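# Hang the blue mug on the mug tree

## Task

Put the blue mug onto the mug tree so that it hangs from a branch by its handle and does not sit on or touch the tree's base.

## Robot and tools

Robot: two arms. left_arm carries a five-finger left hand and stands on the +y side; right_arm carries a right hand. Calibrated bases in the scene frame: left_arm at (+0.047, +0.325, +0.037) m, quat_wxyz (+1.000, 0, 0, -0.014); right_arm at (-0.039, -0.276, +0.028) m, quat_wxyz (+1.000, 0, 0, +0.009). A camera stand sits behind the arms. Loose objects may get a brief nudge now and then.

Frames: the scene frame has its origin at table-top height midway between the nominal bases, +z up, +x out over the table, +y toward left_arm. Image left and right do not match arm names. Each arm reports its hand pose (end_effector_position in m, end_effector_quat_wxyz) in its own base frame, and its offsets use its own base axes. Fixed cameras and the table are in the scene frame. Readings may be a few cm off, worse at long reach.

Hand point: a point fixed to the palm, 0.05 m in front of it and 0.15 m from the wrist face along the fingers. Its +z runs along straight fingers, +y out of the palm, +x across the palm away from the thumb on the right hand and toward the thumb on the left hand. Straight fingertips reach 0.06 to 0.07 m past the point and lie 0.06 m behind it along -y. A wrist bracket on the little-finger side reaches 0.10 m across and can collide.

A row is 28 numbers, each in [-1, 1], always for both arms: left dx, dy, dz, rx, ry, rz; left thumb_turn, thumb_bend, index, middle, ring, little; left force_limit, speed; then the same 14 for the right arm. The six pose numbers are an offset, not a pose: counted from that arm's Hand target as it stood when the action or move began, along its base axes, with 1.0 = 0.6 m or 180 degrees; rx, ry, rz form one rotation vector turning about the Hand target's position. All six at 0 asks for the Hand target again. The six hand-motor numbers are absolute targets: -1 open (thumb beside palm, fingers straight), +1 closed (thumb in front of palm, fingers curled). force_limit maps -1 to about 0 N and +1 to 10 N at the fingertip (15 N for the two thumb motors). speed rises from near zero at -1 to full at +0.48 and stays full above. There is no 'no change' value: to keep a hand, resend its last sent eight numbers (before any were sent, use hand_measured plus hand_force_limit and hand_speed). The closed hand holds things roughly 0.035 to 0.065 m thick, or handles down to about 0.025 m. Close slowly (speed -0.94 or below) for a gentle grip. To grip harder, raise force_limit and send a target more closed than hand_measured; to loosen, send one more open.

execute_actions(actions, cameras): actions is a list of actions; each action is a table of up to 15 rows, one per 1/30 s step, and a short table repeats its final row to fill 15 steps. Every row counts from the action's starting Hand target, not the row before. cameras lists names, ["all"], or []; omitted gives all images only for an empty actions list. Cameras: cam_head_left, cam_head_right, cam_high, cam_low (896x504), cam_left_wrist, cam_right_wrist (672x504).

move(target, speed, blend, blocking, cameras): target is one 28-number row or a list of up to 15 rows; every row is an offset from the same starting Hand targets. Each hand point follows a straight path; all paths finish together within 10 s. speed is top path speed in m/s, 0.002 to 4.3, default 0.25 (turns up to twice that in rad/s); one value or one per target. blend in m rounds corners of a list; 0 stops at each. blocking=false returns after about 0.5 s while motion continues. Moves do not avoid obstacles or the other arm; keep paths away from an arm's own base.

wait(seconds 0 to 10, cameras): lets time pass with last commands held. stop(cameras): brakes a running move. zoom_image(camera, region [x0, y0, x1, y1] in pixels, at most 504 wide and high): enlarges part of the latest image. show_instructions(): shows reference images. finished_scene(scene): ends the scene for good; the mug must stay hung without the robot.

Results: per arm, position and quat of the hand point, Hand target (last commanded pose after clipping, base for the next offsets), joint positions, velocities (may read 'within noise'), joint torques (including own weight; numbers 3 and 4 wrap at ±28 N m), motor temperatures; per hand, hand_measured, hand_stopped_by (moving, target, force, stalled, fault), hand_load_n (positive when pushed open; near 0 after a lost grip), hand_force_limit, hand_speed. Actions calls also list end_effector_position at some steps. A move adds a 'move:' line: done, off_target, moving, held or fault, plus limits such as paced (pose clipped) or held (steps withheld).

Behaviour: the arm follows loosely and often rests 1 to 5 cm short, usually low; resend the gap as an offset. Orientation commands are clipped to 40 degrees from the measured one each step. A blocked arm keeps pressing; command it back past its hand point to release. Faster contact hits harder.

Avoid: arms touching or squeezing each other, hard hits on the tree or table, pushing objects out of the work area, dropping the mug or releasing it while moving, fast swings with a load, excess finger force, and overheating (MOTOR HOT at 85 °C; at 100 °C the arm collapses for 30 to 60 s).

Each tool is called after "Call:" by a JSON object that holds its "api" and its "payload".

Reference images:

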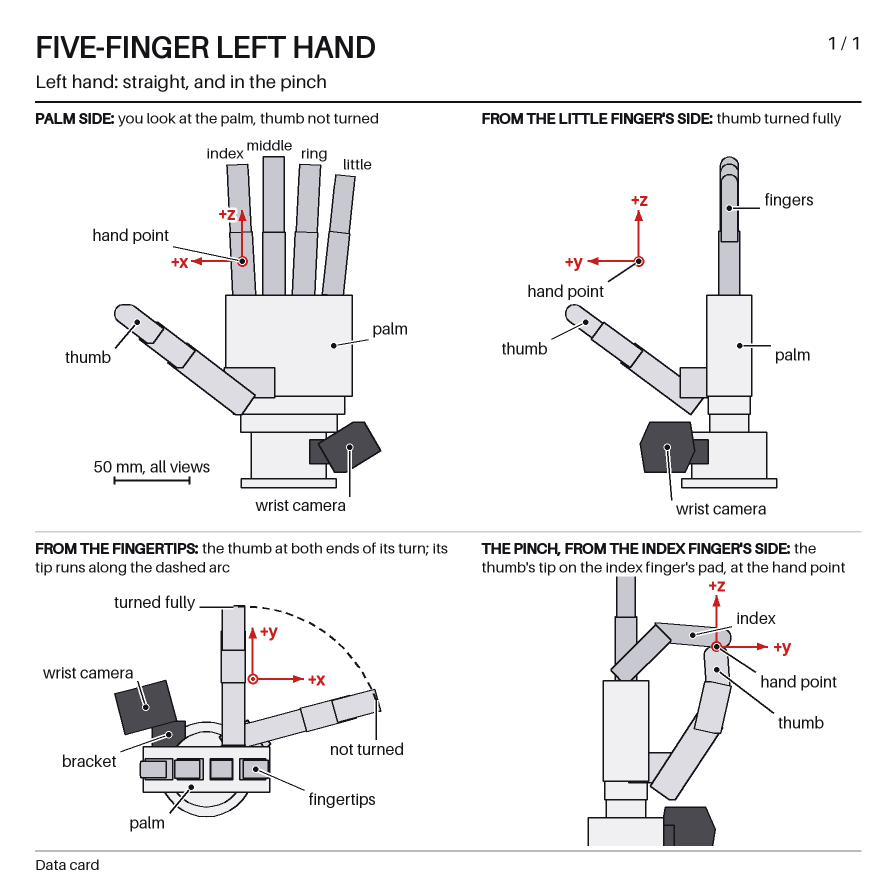

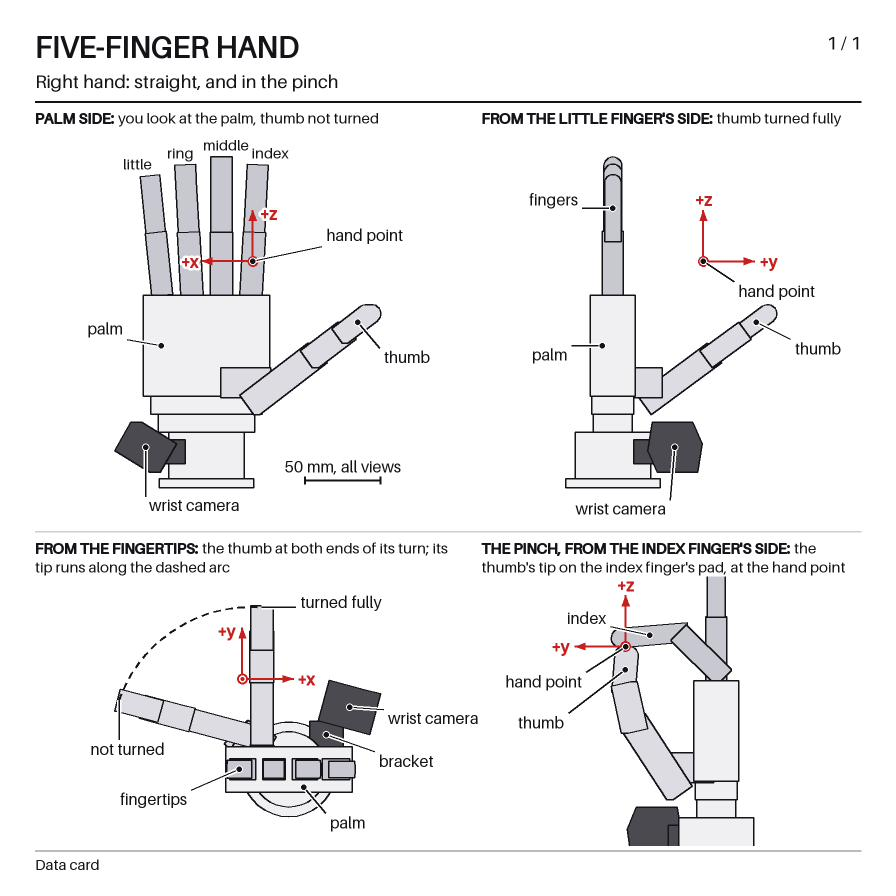

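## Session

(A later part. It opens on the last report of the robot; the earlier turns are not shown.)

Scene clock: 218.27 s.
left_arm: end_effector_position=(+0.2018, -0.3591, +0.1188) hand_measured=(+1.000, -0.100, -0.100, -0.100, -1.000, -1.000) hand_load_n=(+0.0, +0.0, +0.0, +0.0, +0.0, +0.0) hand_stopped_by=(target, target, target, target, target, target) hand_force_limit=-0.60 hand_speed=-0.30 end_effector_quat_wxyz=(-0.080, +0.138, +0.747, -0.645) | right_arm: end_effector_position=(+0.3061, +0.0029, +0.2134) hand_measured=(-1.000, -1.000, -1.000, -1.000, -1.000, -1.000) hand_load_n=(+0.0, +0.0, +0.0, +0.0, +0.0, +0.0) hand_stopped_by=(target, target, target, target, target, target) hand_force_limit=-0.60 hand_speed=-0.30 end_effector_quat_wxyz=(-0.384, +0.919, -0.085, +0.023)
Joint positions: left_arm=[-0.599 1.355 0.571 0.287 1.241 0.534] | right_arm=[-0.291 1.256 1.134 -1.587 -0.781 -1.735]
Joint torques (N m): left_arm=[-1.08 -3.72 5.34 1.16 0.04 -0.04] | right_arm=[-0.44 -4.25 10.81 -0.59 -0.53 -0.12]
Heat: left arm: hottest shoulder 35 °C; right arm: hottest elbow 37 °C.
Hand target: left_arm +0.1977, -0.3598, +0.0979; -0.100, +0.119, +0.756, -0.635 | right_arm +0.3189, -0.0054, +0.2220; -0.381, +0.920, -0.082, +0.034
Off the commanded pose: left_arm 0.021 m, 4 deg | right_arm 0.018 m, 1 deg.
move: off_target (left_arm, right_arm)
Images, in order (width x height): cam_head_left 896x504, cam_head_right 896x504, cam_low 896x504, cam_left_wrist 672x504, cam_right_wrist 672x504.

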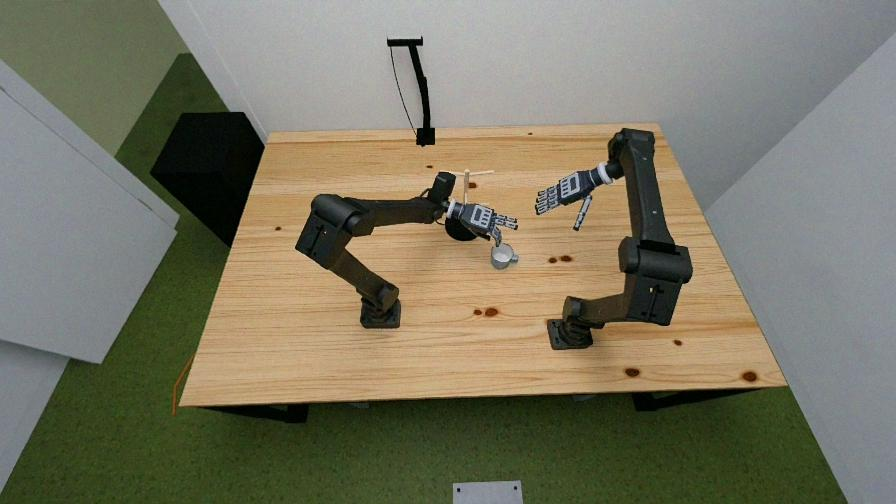

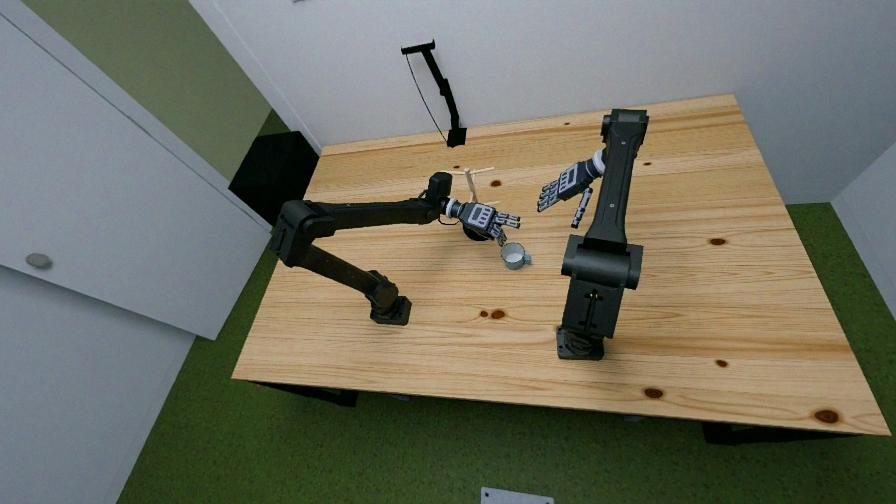

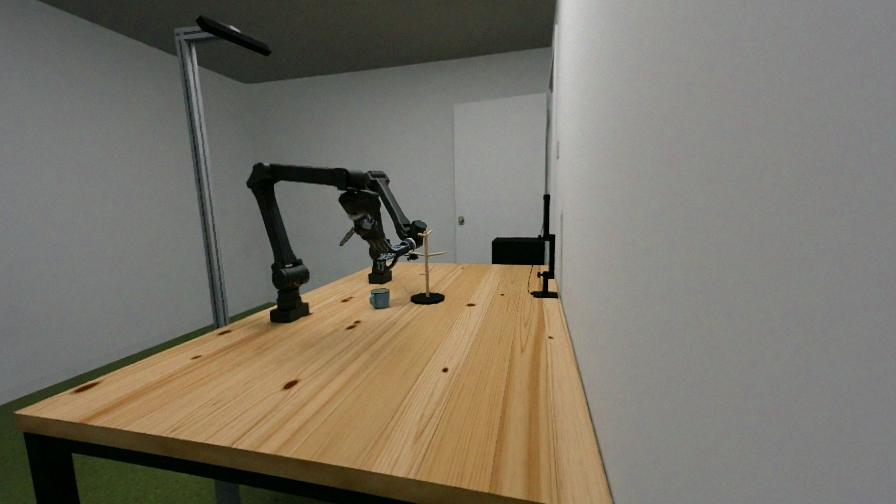

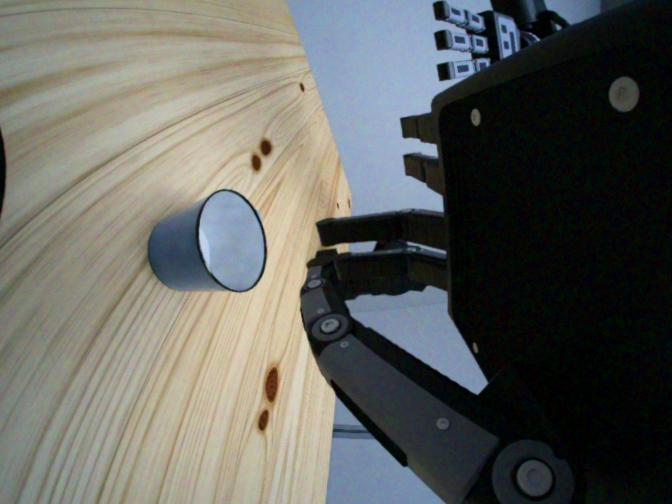

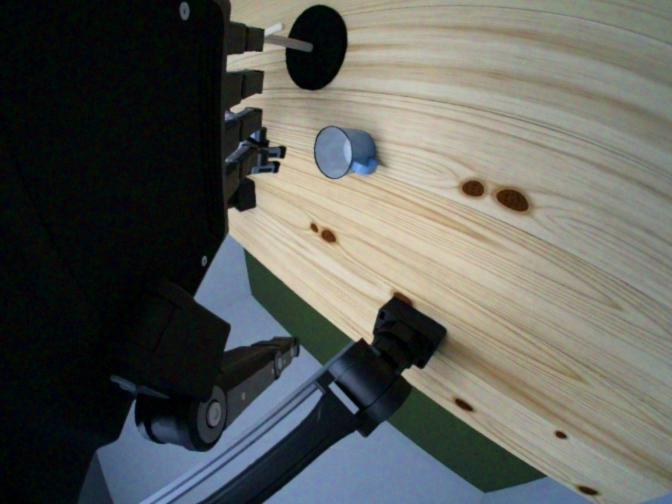

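Call:
{"api": "move", "payload": {"target": [0,0.0233,-0.05,0,0,0,1.0,-0.1,-0.1,-0.1,-1,-1,-0.6,-0.3,0,0,0,0,0,0,-1,-1,-1,-1,-1,-1,-0.6,-0.3], "speed": 0.1, "cameras": ["cam_right_wrist","cam_left_wrist","cam_head_right","cam_head_left","cam_low"]}}

Call:
{"api": "zoom_image", "payload": {"camera": "cam_head_left", "region": [420, 180, 540, 290]}}

Call:
{"api": "zoom_image", "payload": {"camera": "cam_head_right", "region": [440, 180, 560, 290]}}

Call:
{"api": "zoom_image", "payload": {"camera": "cam_low", "region": [340, 220, 440, 320]}}

Call:
{"api": "zoom_image", "payload": {"camera": "cam_left_wrist", "region": [120, 120, 440, 360]}}

Scene clock: 222.63 s.
left_arm: end_effector_position=(+0.2028, -0.3589, +0.1156) hand_measured=(+1.000, -0.100, -0.100, -0.100, -1.000, -1.000) hand_load_n=(+0.0, +0.0, +0.0, +0.0, +0.0, -0.5) hand_stopped_by=(target, target, target, target, target, target) hand_force_limit=-0.60 hand_speed=-0.30 end_effector_quat_wxyz=(-0.065, +0.169, +0.732, -0.657) | right_arm: end_effector_position=(+0.3061, +0.0029, +0.2134) hand_measured=(-1.000, -1.000, -1.000, -1.000, -1.000, -1.000) hand_load_n=(+0.0, +0.0, +0.0, +0.0, +0.0, +0.0) hand_stopped_by=(target, target, target, target, target, target) hand_force_limit=-0.60 hand_speed=-0.30 end_effector_quat_wxyz=(-0.384, +0.919, -0.085, +0.023)
Joint positions: left_arm=[-0.593 1.373 0.556 0.361 1.273 0.567] | right_arm=[-0.291 1.256 1.134 -1.587 -0.781 -1.735]
Joint torques (N m): left_arm=[0.73 -1.08 2.86 0.29 -0.15 0.07] | right_arm=[-0.44 -4.48 10.82 -0.46 -0.5 -0.13]
Heat: left arm: hottest elbow 35 °C; right arm: hottest elbow 37 °C.
Hand target: left_arm +0.1977, -0.3458, +0.0679; -0.100, +0.119, +0.756, -0.635 | right_arm +0.3189, -0.0054, +0.2220; -0.381, +0.920, -0.082, +0.034
Off the commanded pose: left_arm 0.050 m, 8 deg | right_arm 0.018 m, 1 deg.
move: off_target (left_arm, right_arm)
Images, in order (width x height): cam_head_left 896x504, cam_head_right 896x504, cam_low 896x504, cam_left_wrist 672x504, cam_right_wrist 672x504.

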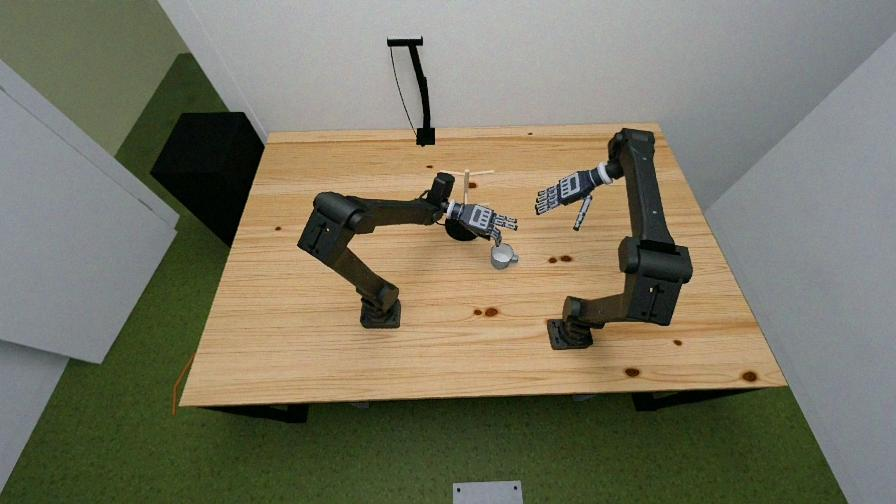

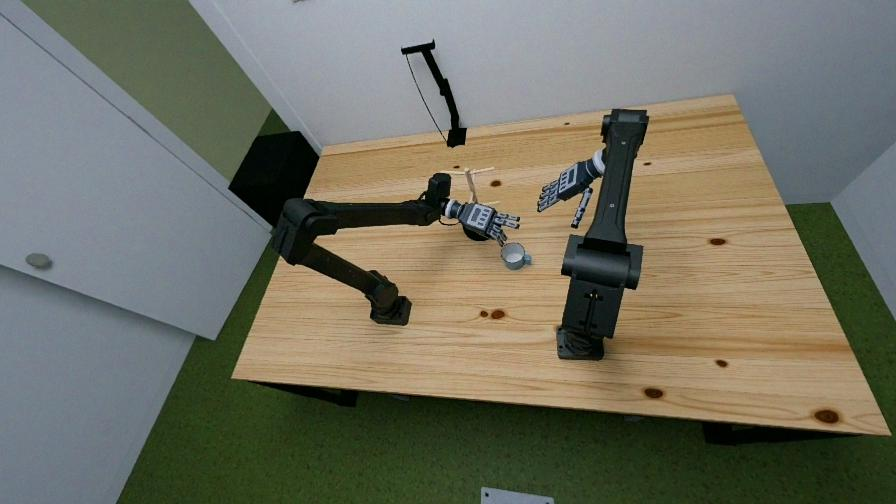

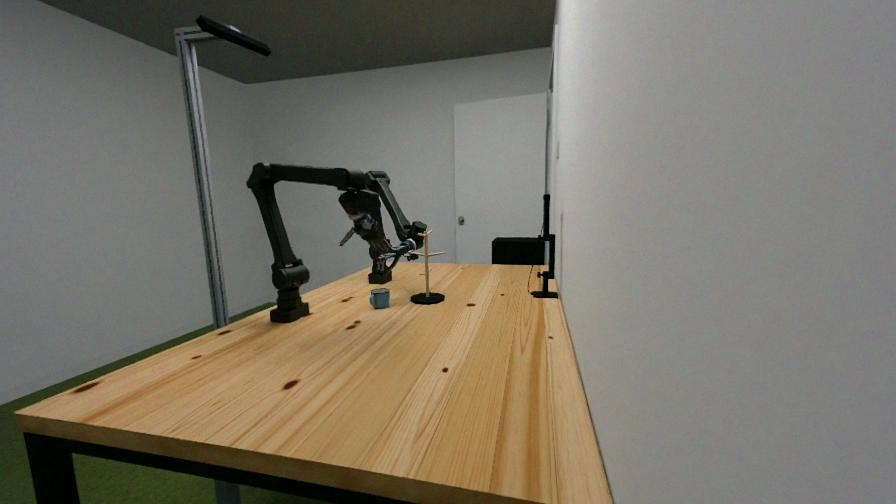

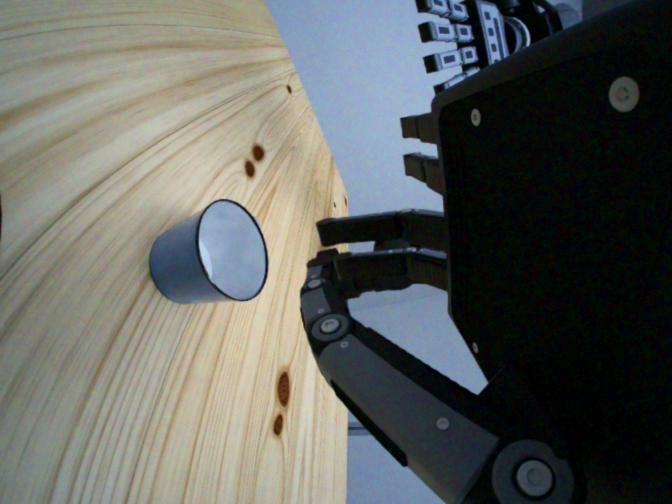

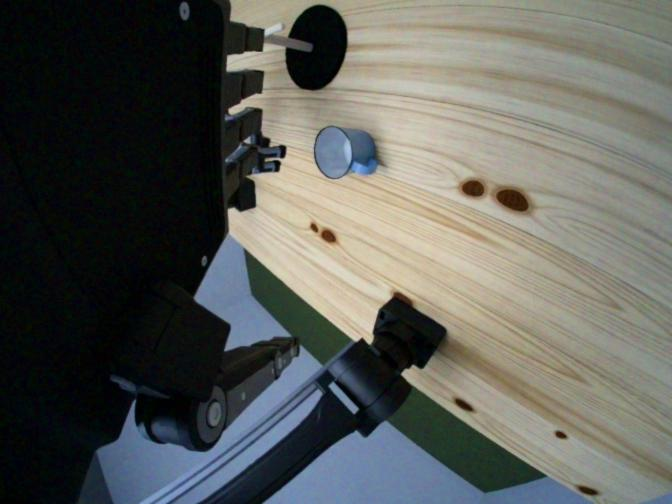

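Scaled by 4.200 from the camera's 896x504 image, which has a finer 1280x720 frame.

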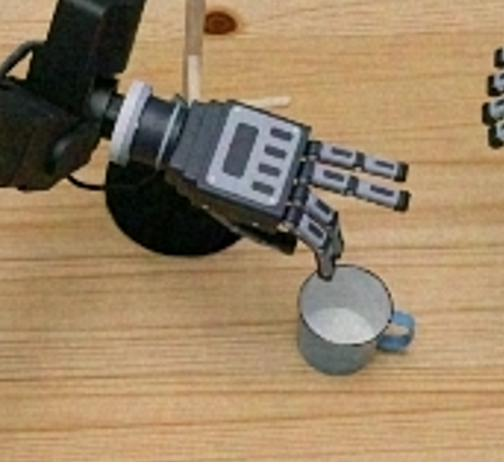

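Scaled by 4.200 from the camera's 896x504 image, which has a finer 1280x720 frame.

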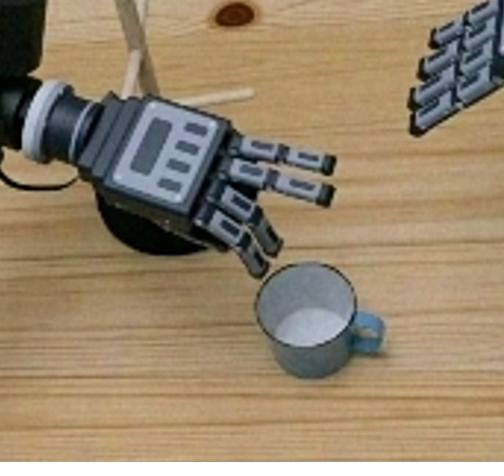

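Scaled by 5.040 from the camera's 896x504 image, which has a finer 1280x720 frame.

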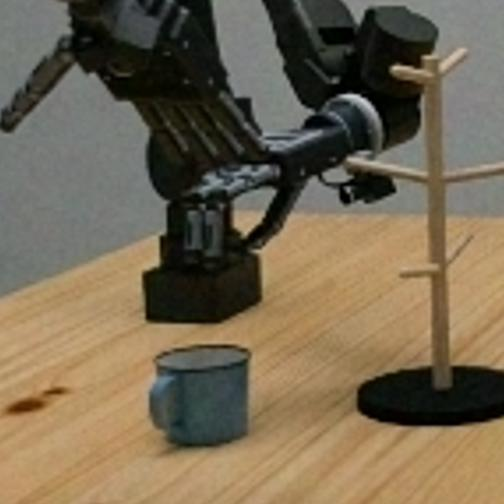

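Scaled by 1.575 from the camera's 672x504 image, which has a finer 960x720 frame.

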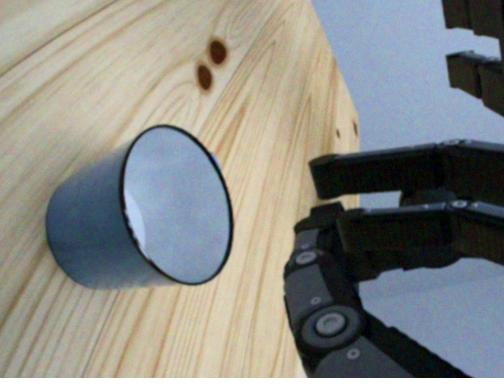

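Call:
{"api": "move", "payload": {"target": [0,-0.02,0.2,0,0,0,1.0,-0.1,-0.1,-0.1,-1,-1,-0.6,-0.3,0,0,0,0,0,0,-1,-1,-1,-1,-1,-1,-0.6,-0.3], "speed": 0.1, "cameras": ["cam_low","cam_head_right","cam_high"]}}

Call:
{"api": "zoom_image", "payload": {"camera": "cam_low", "region": [340, 170, 460, 320]}}

Call:
{"api": "zoom_image", "payload": {"camera": "cam_high", "region": [340, 290, 520, 450]}}

Scene clock: 226.57 s.
left_arm: end_effector_position=(+0.1895, -0.3484, +0.1678) hand_measured=(+1.000, -0.100, -0.100, -0.100, -1.000, -1.000) hand_load_n=(+0.0, +0.0, -0.5, +0.0, +0.0, +0.0) hand_stopped_by=(target, target, target, target, target, target) hand_force_limit=-0.60 hand_speed=-0.30 end_effector_quat_wxyz=(-0.117, +0.099, +0.763, -0.628) | right_arm: end_effector_position=(+0.3061, +0.0029, +0.2134) hand_measured=(-1.000, -1.000, -1.000, -1.000, -1.000, -1.000) hand_load_n=(-0.5, +0.0, +0.0, +0.0, +0.0, +0.0) hand_stopped_by=(target, target, target, target, target, target) hand_force_limit=-0.60 hand_speed=-0.30 end_effector_quat_wxyz=(-0.384, +0.919, -0.085, +0.023)
Joint positions: left_arm=[-0.593 1.212 0.64 -0.023 1.238 0.513] | right_arm=[-0.291 1.256 1.134 -1.587 -0.781 -1.735]
Joint torques (N m): left_arm=[-1.2 -7.65 10.14 0.57 0.44 0.12] | right_arm=[-0.09 -4.66 10.71 -0.59 -0.55 -0.13]
Heat: left arm: hottest elbow 35 °C; right arm: hottest elbow 37 °C.
Hand target: left_arm +0.1976, -0.3577, +0.1879; -0.100, +0.119, +0.756, -0.635 | right_arm +0.3189, -0.0054, +0.2220; -0.381, +0.920, -0.082, +0.034
Off the commanded pose: left_arm 0.024 m, 3 deg | right_arm 0.018 m, 1 deg.
move: off_target (left_arm, right_arm)
Images, in order (width x height): cam_head_right 896x504, cam_high 896x504, cam_low 896x504.

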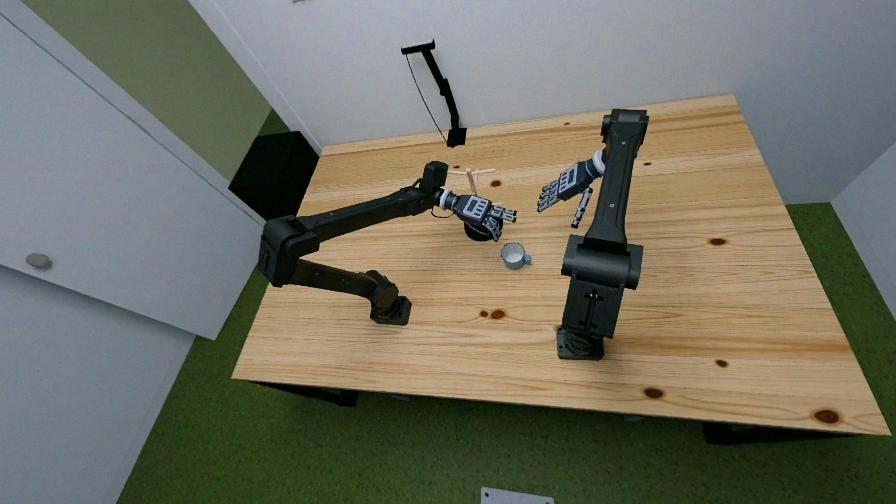

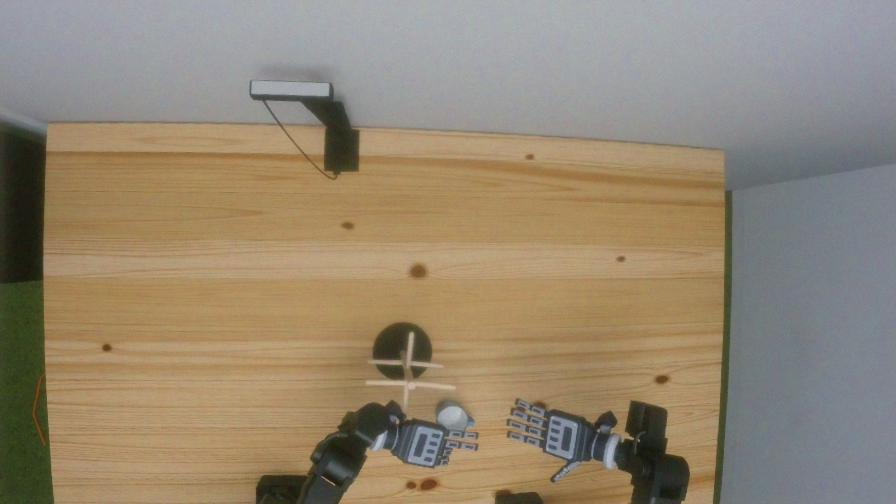

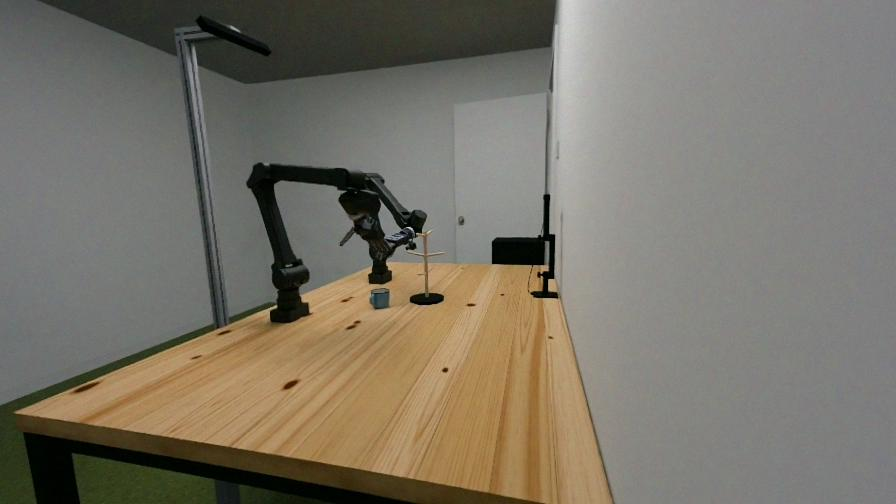

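Scaled by 3.360 from the camera's 896x504 image, which has a finer 1280x720 frame.

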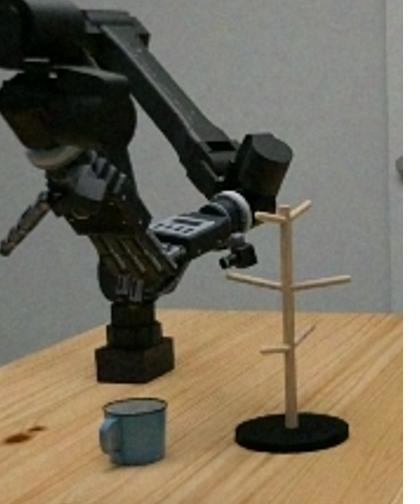

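Scaled by 2.800 from the camera's 896x504 image, which has a finer 1280x720 frame.

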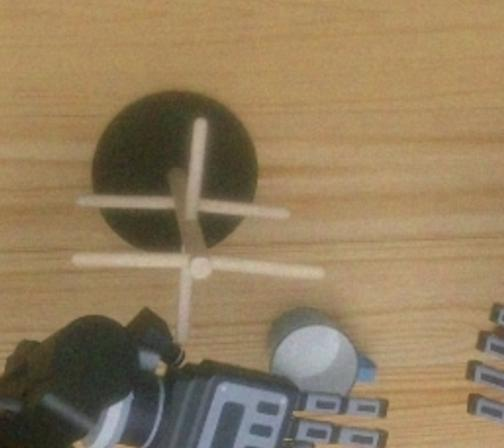

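Call:
{"api": "move", "payload": {"target": [[-0.1745,0.0083,-0.0415,0.0273,-0.0064,0.0527,1.0,-0.05,-1,-1,-1,-1,-0.6,-0.3,0,0,0,0,0,0,-1,-1,-1,-1,-1,-1,-0.6,-0.3],[-0.1745,0.0083,-0.258,0.0273,-0.0064,0.0527,1.0,-0.05,-1,-1,-1,-1,-0.6,-0.3,0,0,0,0,0,0,-1,-1,-1,-1,-1,-1,-0.6,-0.3]], "speed": 0.12, "cameras": ["cam_right_wrist","cam_left_wrist","cam_head_right","cam_head_left","cam_low","cam_high"]}}

Call:
{"api": "zoom_image", "payload": {"camera": "cam_head_left", "region": [400, 180, 540, 300]}}

Call:
{"api": "zoom_image", "payload": {"camera": "cam_low", "region": [320, 200, 440, 320]}}

Call:
{"api": "zoom_image", "payload": {"camera": "cam_right_wrist", "region": [200, 50, 440, 230]}}

Scene clock: 246.43 s.
left_arm: end_effector_position=(+0.0970, -0.3516, +0.0354) hand_measured=(+1.000, -0.050, -1.000, -1.000, -1.000, -1.000) hand_load_n=(+0.0, +0.0, +0.0, +0.0, +0.0, +0.0) hand_stopped_by=(target, target, target, target, target, target) hand_force_limit=-0.60 hand_speed=-0.30 end_effector_quat_wxyz=(-0.038, +0.057, +0.791, -0.608) | right_arm: end_effector_position=(+0.3061, +0.0029, +0.2134) hand_measured=(-1.000, -1.000, -1.000, -1.000, -1.000, -1.000) hand_load_n=(-0.5, +0.0, -0.5, +0.0, +0.0, +0.0) hand_stopped_by=(target, target, target, target, target, target) hand_force_limit=-0.60 hand_speed=-0.30 end_effector_quat_wxyz=(-0.384, +0.919, -0.085, +0.023)
Joint positions: left_arm=[-0.888 1.343 0.225 0.744 0.782 0.279] | right_arm=[-0.291 1.256 1.134 -1.587 -0.781 -1.735]
Joint torques (N m): left_arm=[-0.97 -3.72 4.19 1.99 0.38 0.04] | right_arm=[-0.26 -4.89 10.66 -0.49 -0.53 -0.16]
Heat: left arm: hottest elbow 34 °C; right arm: hottest elbow 38 °C.
Hand target: left_arm +0.0930, -0.3528, +0.0331; -0.045, +0.058, +0.791, -0.607 | right_arm +0.3189, -0.0054, +0.2220; -0.381, +0.920, -0.082, +0.034
Off the commanded pose: left_arm 0.005 m, 1 deg | right_arm 0.018 m, 1 deg.
move: off_target (right_arm)

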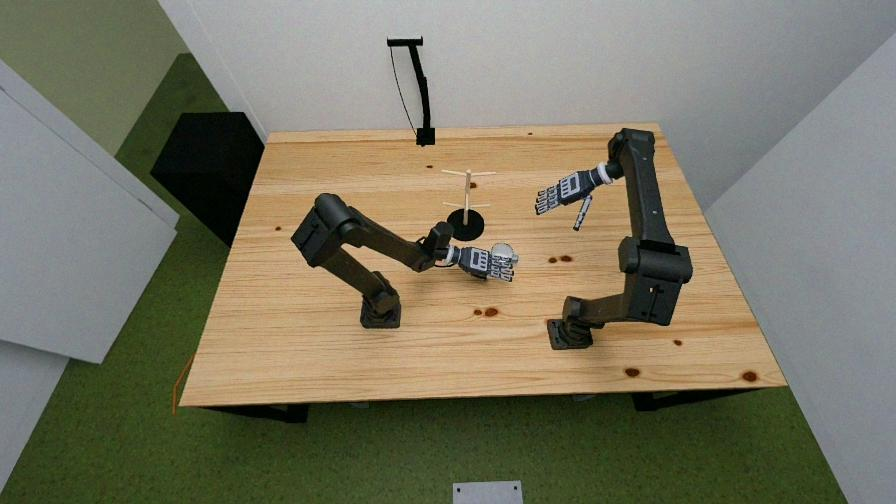

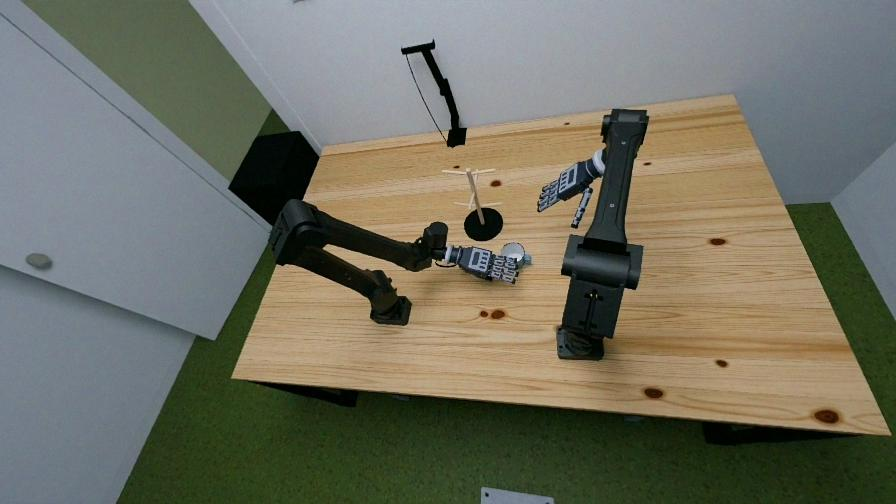

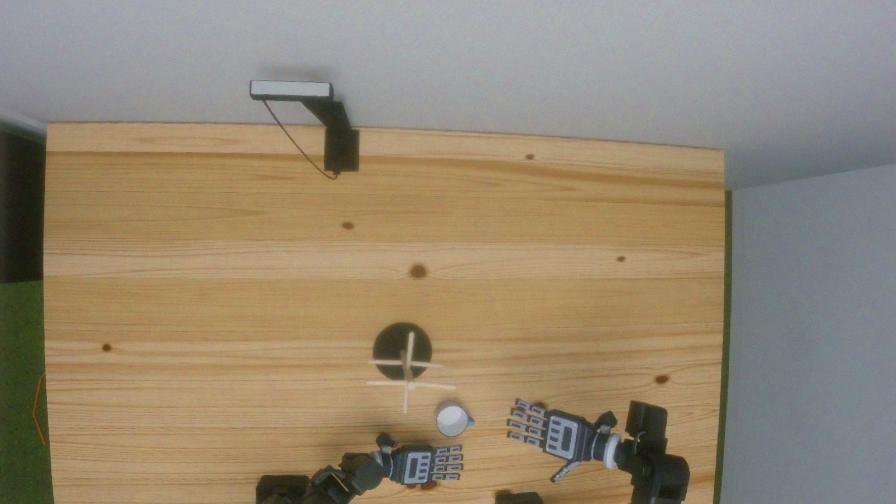

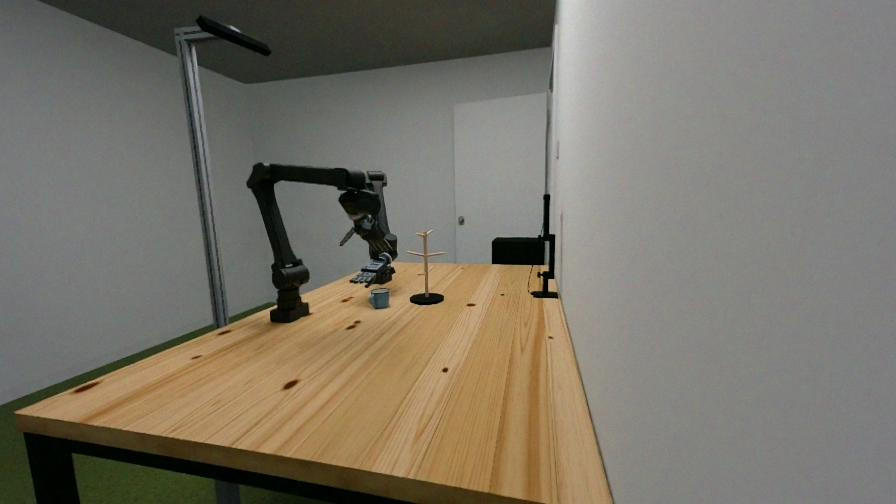

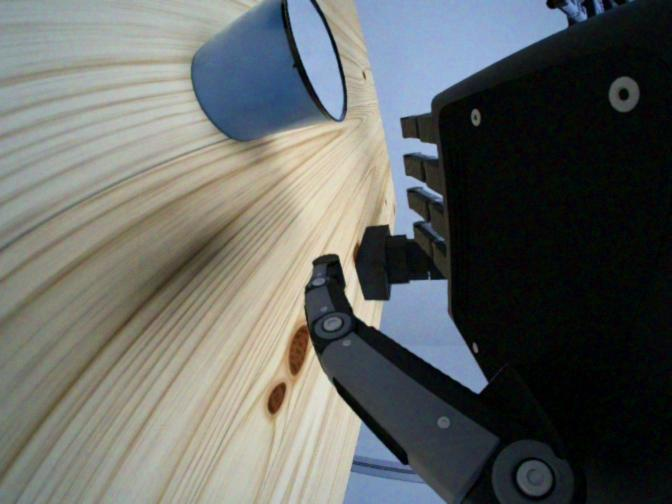

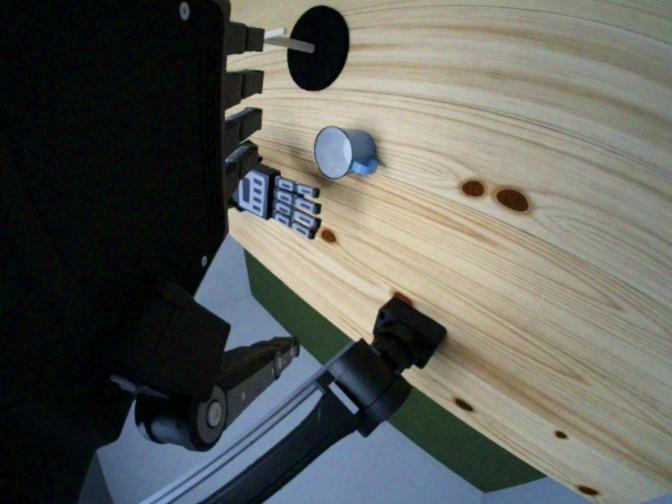

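Scaled by 3.600 from the camera's 896x504 image, which has a finer 1280x720 frame.

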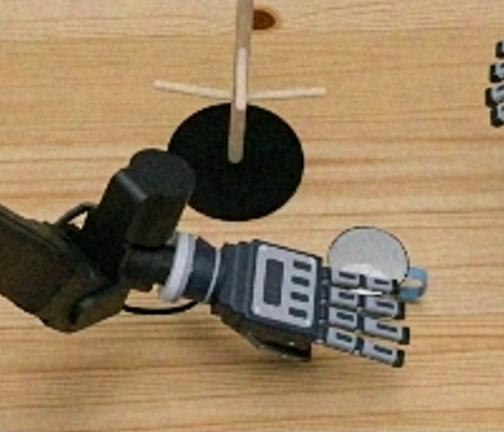

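Scaled by 4.200 from the camera's 896x504 image, which has a finer 1280x720 frame.

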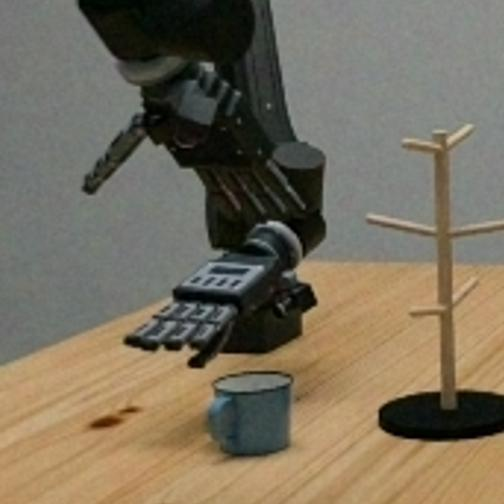

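Scaled by 2.100 from the camera's 672x504 image, which has a finer 960x720 frame.

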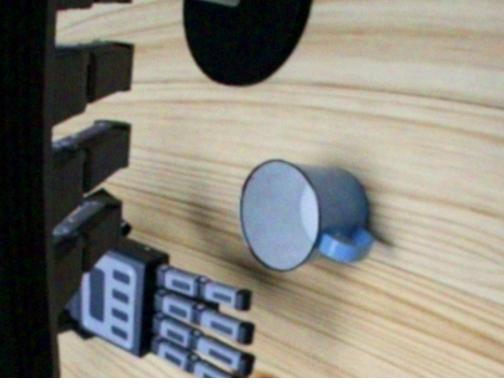

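Call:
{"api": "move", "payload": {"target": [0.1665,0.0082,-0.0252,0,0,0,1.0,-0.05,-1,-1,-1,-1,-0.6,-0.3,0,0,0,0,0,0,-1,-1,-1,-1,-1,-1,-0.6,-0.3], "speed": 0.08, "cameras": ["cam_right_wrist","cam_left_wrist","cam_head_right","cam_head_left","cam_low","cam_high"]}}

Call:
{"api": "zoom_image", "payload": {"camera": "cam_head_left", "region": [400, 180, 540, 300]}}

Call:
{"api": "zoom_image", "payload": {"camera": "cam_low", "region": [320, 220, 440, 320]}}

Call:
{"api": "zoom_image", "payload": {"camera": "cam_right_wrist", "region": [200, 50, 440, 230]}}

Call:
{"api": "zoom_image", "payload": {"camera": "cam_left_wrist", "region": [160, 120, 460, 380]}}

Scene clock: 254.13 s.
left_arm: end_effector_position=(+0.1820, -0.3436, +0.0178) hand_measured=(+1.000, -0.050, -1.000, -1.000, -1.000, -1.000) hand_load_n=(+0.5, +0.0, -0.5, -0.5, +0.0, +0.0) hand_stopped_by=(target, target, target, target, target, target) hand_force_limit=-0.60 hand_speed=-0.30 end_effector_quat_wxyz=(-0.049, +0.057, +0.792, -0.606) | right_arm: end_effector_position=(+0.3061, +0.0029, +0.2134) hand_measured=(-1.000, -1.000, -1.000, -1.000, -1.000, -1.000) hand_load_n=(+0.0, +0.0, +0.0, -0.5, +0.0, +0.0) hand_stopped_by=(target, target, target, target, target, target) hand_force_limit=-0.60 hand_speed=-0.30 end_effector_quat_wxyz=(-0.384, +0.919, -0.085, +0.023)
Joint positions: left_arm=[-0.639 1.537 0.39 0.625 1.022 0.447] | right_arm=[-0.291 1.256 1.134 -1.587 -0.781 -1.735]
Joint torques (N m): left_arm=[0.26 -6.01 5.89 0.87 0.57 0.11] | right_arm=[-0.21 -5.13 10.7 -0.5 -0.54 -0.13]
Heat: left arm: hottest elbow 34 °C; right arm: hottest elbow 38 °C.
Hand target: left_arm +0.1928, -0.3479, +0.0179; -0.045, +0.058, +0.791, -0.607 | right_arm +0.3189, -0.0054, +0.2220; -0.381, +0.920, -0.082, +0.034
Off the commanded pose: left_arm 0.012 m, 1 deg | right_arm 0.018 m, 1 deg.
move: off_target (left_arm, right_arm)

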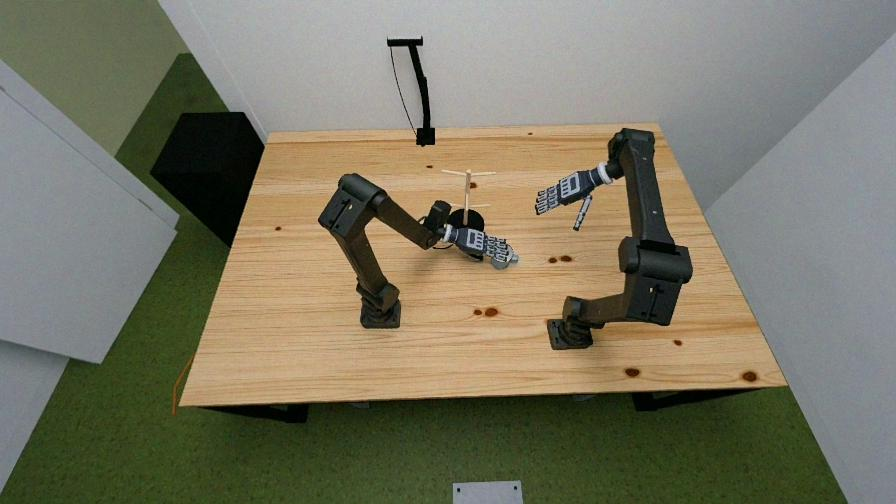

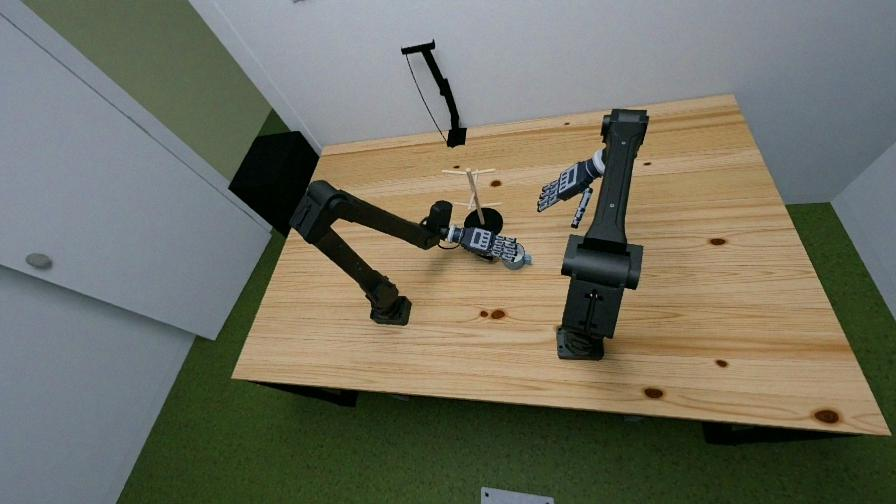

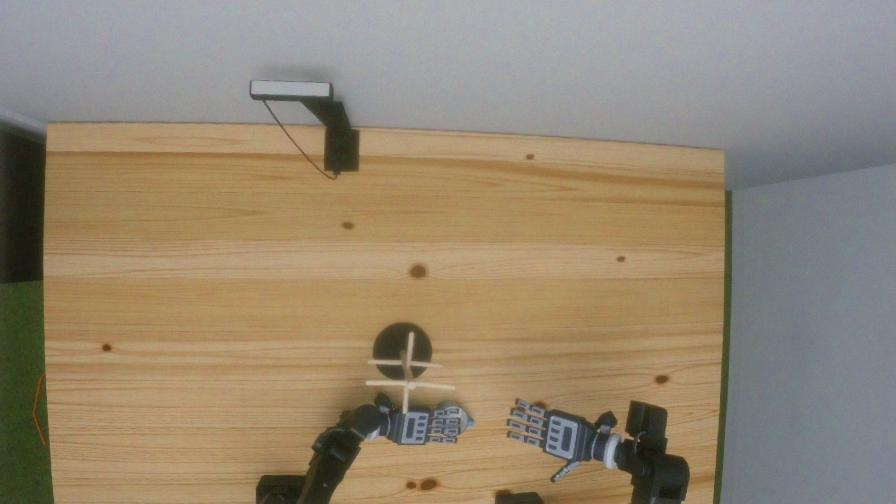

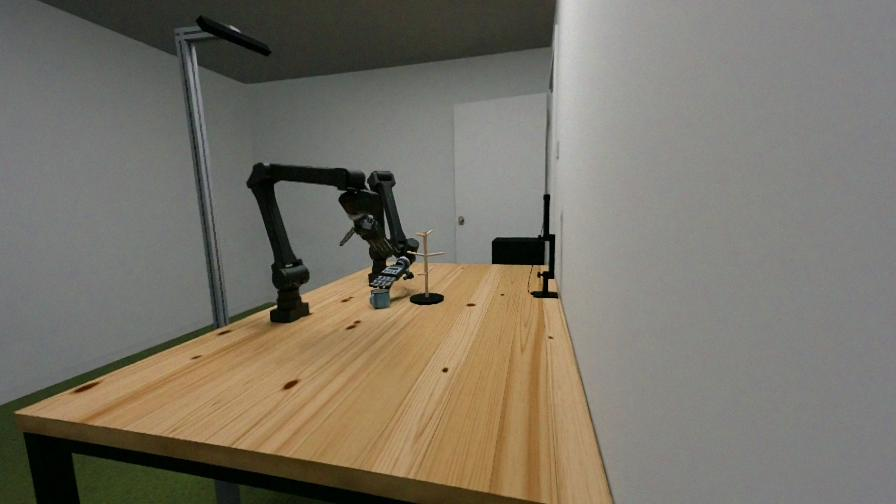

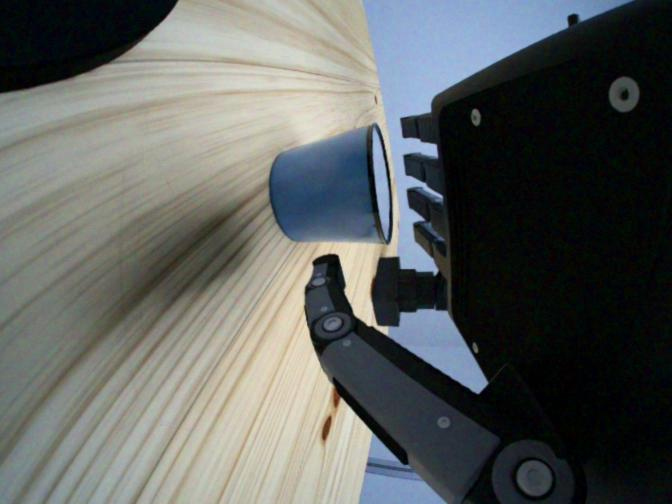

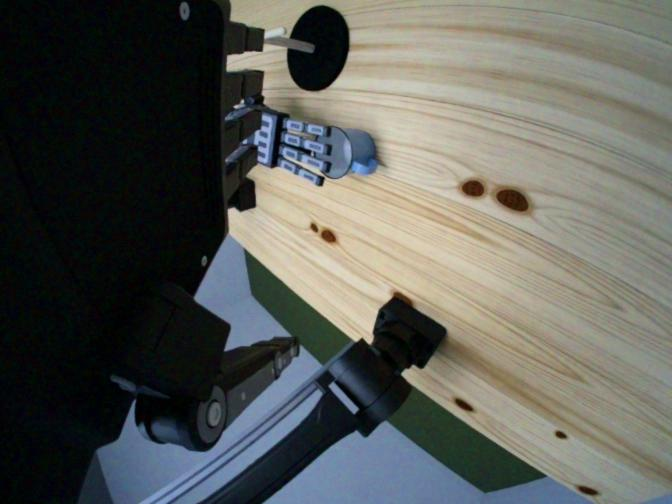

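Scaled by 3.600 from the camera's 896x504 image, which has a finer 1280x720 frame.

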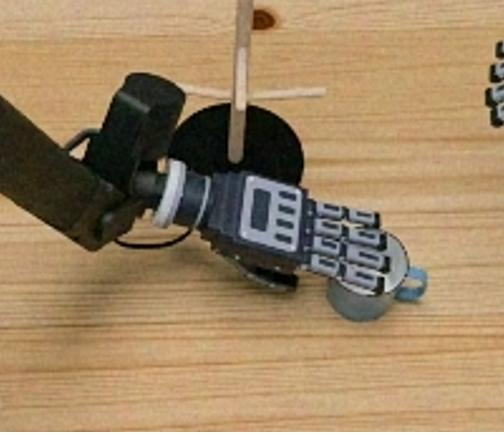

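Scaled by 4.200 from the camera's 896x504 image, which has a finer 1280x720 frame.

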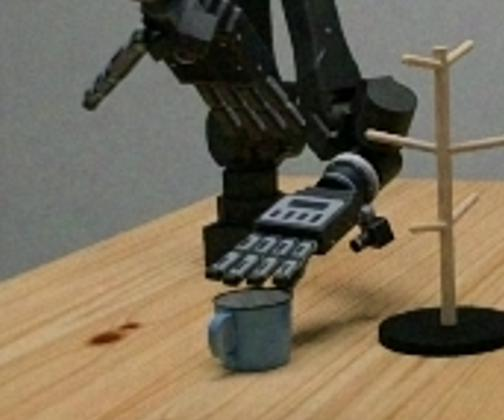

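Scaled by 2.100 from the camera's 672x504 image, which has a finer 960x720 frame.

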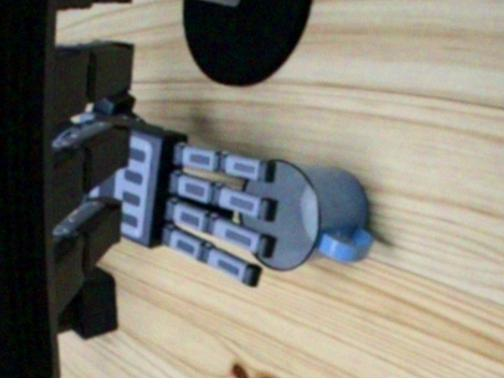

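Scaled by 1.680 from the camera's 672x504 image, which has a finer 960x720 frame.

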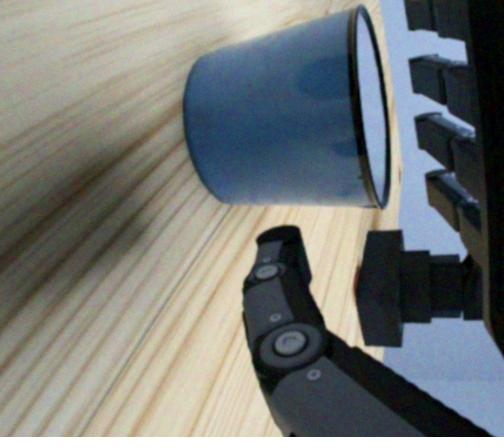

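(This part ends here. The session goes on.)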